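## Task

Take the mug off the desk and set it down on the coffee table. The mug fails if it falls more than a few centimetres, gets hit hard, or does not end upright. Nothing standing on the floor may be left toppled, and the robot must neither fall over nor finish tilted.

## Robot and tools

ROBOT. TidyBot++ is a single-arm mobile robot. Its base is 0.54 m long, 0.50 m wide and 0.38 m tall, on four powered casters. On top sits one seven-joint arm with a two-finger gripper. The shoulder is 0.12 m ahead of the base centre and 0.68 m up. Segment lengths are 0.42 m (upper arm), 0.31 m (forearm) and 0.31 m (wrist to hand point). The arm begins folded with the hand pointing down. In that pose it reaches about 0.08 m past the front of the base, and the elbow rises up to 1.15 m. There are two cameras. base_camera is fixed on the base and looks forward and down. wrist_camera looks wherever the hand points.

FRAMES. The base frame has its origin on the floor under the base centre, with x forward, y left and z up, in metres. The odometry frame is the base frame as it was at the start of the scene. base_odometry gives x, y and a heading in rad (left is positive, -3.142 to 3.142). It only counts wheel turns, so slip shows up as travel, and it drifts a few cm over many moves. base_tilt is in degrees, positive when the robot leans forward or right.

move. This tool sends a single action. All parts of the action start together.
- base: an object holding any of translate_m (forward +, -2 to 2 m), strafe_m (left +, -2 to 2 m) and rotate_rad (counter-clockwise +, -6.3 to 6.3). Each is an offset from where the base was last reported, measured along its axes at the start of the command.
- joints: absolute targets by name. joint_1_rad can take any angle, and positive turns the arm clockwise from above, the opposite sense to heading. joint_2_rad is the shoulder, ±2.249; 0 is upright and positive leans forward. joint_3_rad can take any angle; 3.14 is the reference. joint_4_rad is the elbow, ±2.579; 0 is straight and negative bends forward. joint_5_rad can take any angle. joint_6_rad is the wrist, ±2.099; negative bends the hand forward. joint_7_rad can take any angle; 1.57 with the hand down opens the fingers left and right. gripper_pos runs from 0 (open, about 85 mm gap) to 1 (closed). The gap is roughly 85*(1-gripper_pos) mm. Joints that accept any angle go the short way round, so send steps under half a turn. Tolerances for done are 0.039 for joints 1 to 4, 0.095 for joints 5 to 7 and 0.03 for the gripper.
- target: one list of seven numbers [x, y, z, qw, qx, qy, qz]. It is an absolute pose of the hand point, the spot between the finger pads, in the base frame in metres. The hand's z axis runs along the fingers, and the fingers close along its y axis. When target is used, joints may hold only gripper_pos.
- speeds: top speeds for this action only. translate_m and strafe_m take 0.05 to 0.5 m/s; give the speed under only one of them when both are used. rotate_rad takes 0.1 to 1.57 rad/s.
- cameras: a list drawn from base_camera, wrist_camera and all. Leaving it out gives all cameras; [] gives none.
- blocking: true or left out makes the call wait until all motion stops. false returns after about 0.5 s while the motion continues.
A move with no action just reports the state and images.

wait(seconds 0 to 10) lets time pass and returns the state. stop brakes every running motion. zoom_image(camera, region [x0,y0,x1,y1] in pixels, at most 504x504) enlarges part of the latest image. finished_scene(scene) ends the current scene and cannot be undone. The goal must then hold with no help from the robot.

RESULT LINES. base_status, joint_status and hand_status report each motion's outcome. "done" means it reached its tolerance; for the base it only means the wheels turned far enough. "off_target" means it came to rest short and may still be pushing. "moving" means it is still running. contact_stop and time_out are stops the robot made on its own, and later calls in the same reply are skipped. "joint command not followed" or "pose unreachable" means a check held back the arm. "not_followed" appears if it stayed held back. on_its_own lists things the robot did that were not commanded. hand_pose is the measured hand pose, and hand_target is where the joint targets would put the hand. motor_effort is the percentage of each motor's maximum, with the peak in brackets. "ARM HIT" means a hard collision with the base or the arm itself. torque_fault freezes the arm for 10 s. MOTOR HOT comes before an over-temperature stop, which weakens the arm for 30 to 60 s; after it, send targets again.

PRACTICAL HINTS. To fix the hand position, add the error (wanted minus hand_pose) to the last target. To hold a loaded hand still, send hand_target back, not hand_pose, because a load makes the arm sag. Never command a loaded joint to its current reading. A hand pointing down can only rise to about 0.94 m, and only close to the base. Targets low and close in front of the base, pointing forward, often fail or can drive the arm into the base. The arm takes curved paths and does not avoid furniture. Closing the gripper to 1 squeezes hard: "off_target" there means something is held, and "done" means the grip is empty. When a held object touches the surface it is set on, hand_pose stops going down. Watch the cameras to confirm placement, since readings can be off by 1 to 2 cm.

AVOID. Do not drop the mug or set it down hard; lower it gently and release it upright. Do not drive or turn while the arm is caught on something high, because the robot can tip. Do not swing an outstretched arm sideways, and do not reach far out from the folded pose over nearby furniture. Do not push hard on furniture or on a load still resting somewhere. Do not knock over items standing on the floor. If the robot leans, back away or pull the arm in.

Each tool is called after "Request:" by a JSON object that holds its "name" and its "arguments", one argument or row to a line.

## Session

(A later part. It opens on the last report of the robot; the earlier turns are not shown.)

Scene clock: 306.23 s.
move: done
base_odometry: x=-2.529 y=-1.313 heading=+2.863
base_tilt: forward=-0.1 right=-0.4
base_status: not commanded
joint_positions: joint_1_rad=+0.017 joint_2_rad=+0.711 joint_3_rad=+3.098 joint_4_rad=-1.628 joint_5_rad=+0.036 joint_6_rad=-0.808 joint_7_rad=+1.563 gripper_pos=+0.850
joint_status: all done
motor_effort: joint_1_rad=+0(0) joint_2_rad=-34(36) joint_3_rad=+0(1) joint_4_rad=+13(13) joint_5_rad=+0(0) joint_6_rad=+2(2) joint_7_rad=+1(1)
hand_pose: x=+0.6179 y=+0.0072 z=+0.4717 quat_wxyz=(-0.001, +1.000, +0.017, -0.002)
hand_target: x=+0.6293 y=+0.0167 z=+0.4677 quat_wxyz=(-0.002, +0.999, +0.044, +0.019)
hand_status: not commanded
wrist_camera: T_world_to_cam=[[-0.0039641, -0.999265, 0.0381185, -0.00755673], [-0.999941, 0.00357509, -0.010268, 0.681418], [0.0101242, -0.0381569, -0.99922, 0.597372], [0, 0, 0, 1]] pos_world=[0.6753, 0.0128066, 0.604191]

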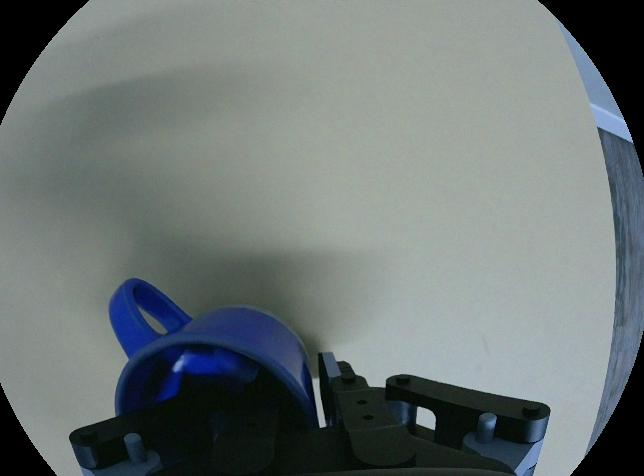

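Request:
{"name": "move", "arguments": {
  "joints": {"gripper_pos": 0.5},
  "cameras": ["wrist_camera"]
}}

Request:
{"name": "move", "arguments": {
  "joints": {"joint_2_rad": 0.6, "joint_4_rad": -1.545, "joint_6_rad": -0.99},
  "cameras": ["wrist_camera"]
}}

Request:
{"name": "move", "arguments": {
  "joints": {"joint_2_rad": 0.4, "joint_4_rad": -1.4, "joint_6_rad": -1.3},
  "cameras": ["wrist_camera"]
}}

Scene clock: 310.80 s.
move: done
base_odometry: x=-2.529 y=-1.313 heading=+2.863
base_tilt: forward=-0.1 right=-0.4
base_status: not commanded
joint_positions: joint_1_rad=+0.017 joint_2_rad=+0.711 joint_3_rad=+3.098 joint_4_rad=-1.628 joint_5_rad=+0.036 joint_6_rad=-0.808 joint_7_rad=+1.563 gripper_pos=+0.500
joint_status: all done
motor_effort: joint_1_rad=+0(1) joint_2_rad=-36(36) joint_3_rad=-1(1) joint_4_rad=+13(14) joint_5_rad=+0(1) joint_6_rad=+1(1) joint_7_rad=+1(1)
hand_pose: x=+0.6179 y=+0.0073 z=+0.4717 quat_wxyz=(-0.001, +1.000, +0.017, -0.002)
hand_target: x=+0.6293 y=+0.0167 z=+0.4677 quat_wxyz=(-0.002, +0.999, +0.044, +0.019)
hand_status: not commanded
wrist_camera: T_world_to_cam=[[-0.00386424, -0.999266, 0.0381195, -0.00762457], [-0.999941, 0.00347534, -0.0102632, 0.681416], [0.0101232, -0.0381569, -0.99922, 0.597373], [0, 0, 0, 1]] pos_world=[0.675299, 0.0128068, 0.604191]

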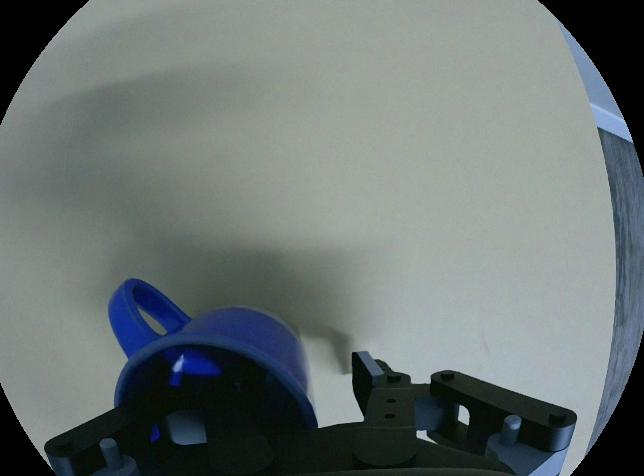

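Scene clock: 311.83 s.
move: done
base_odometry: x=-2.529 y=-1.313 heading=+2.863
base_tilt: forward=-0.1 right=-0.4
base_status: not commanded
joint_positions: joint_1_rad=+0.017 joint_2_rad=+0.621 joint_3_rad=+3.098 joint_4_rad=-1.549 joint_5_rad=+0.036 joint_6_rad=-0.929 joint_7_rad=+1.563 gripper_pos=+0.500
joint_status: all done
motor_effort: joint_1_rad=+0(0) joint_2_rad=-35(38) joint_3_rad=+0(1) joint_4_rad=+14(16) joint_5_rad=+0(0) joint_6_rad=+1(2) joint_7_rad=+1(1)
hand_pose: x=+0.6364 y=+0.0057 z=+0.5364 quat_wxyz=(+0.002, +1.000, +0.016, +0.022)
hand_target: x=+0.6221 y=+0.0134 z=+0.5475 quat_wxyz=(+0.003, +0.999, +0.042, +0.004)
hand_status: not commanded
wrist_camera: T_world_to_cam=[[-0.00798908, -0.999049, 0.0428692, -0.0115109], [-0.998281, 0.00547874, -0.0583594, 0.725331], [0.058069, -0.0432617, -0.997375, 0.630296], [0, 0, 0, 1]] pos_world=[0.687391, 0.0117938, 0.671464]

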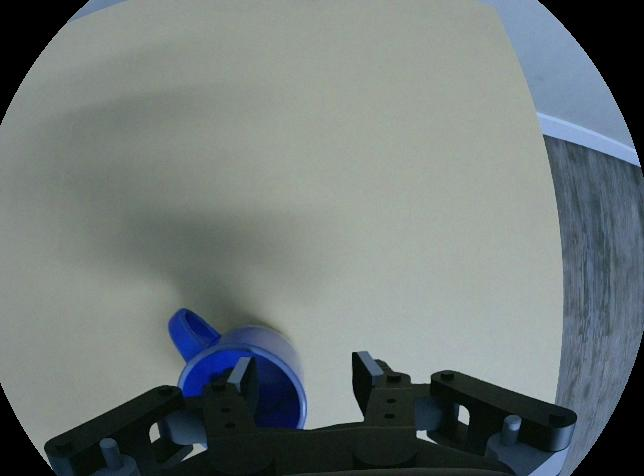

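Scene clock: 313.37 s.
move: done
base_odometry: x=-2.529 y=-1.313 heading=+2.863
base_tilt: forward=-0.1 right=-0.4
base_status: not commanded
joint_positions: joint_1_rad=+0.017 joint_2_rad=+0.412 joint_3_rad=+3.098 joint_4_rad=-1.402 joint_5_rad=+0.036 joint_6_rad=-1.229 joint_7_rad=+1.563 gripper_pos=+0.500
joint_status: all done
motor_effort: joint_1_rad=+0(1) joint_2_rad=-31(39) joint_3_rad=+0(1) joint_4_rad=+18(19) joint_5_rad=+0(0) joint_6_rad=+2(2) joint_7_rad=+1(1)
hand_pose: x=+0.6230 y=+0.0024 z=+0.6821 quat_wxyz=(+0.008, +0.999, +0.012, +0.050)
hand_target: x=+0.6015 y=+0.0099 z=+0.6873 quat_wxyz=(+0.009, +0.999, +0.039, +0.021)
hand_status: not commanded
wrist_camera: T_world_to_cam=[[-0.0172516, -0.998426, 0.0533581, -0.0224949], [-0.993437, 0.0110815, -0.11384, 0.755343], [0.113069, -0.0549719, -0.992065, 0.738409], [0, 0, 0, 1]] pos_world=[0.666506, 0.00976191, 0.819738]

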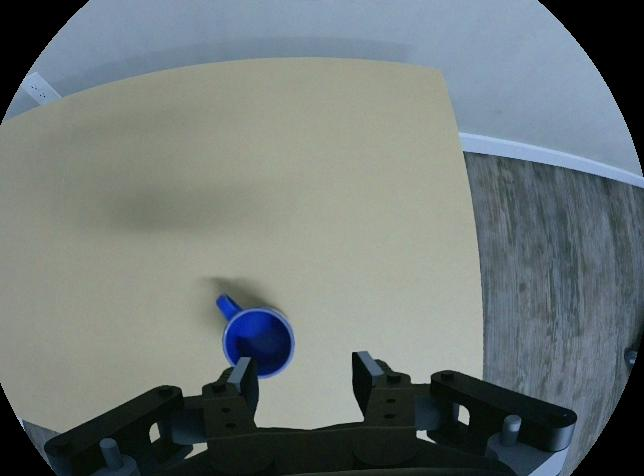

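Request:
{"name": "finished_scene", "arguments": {
  "scene": 1
}}

The scene is finished: the task was done.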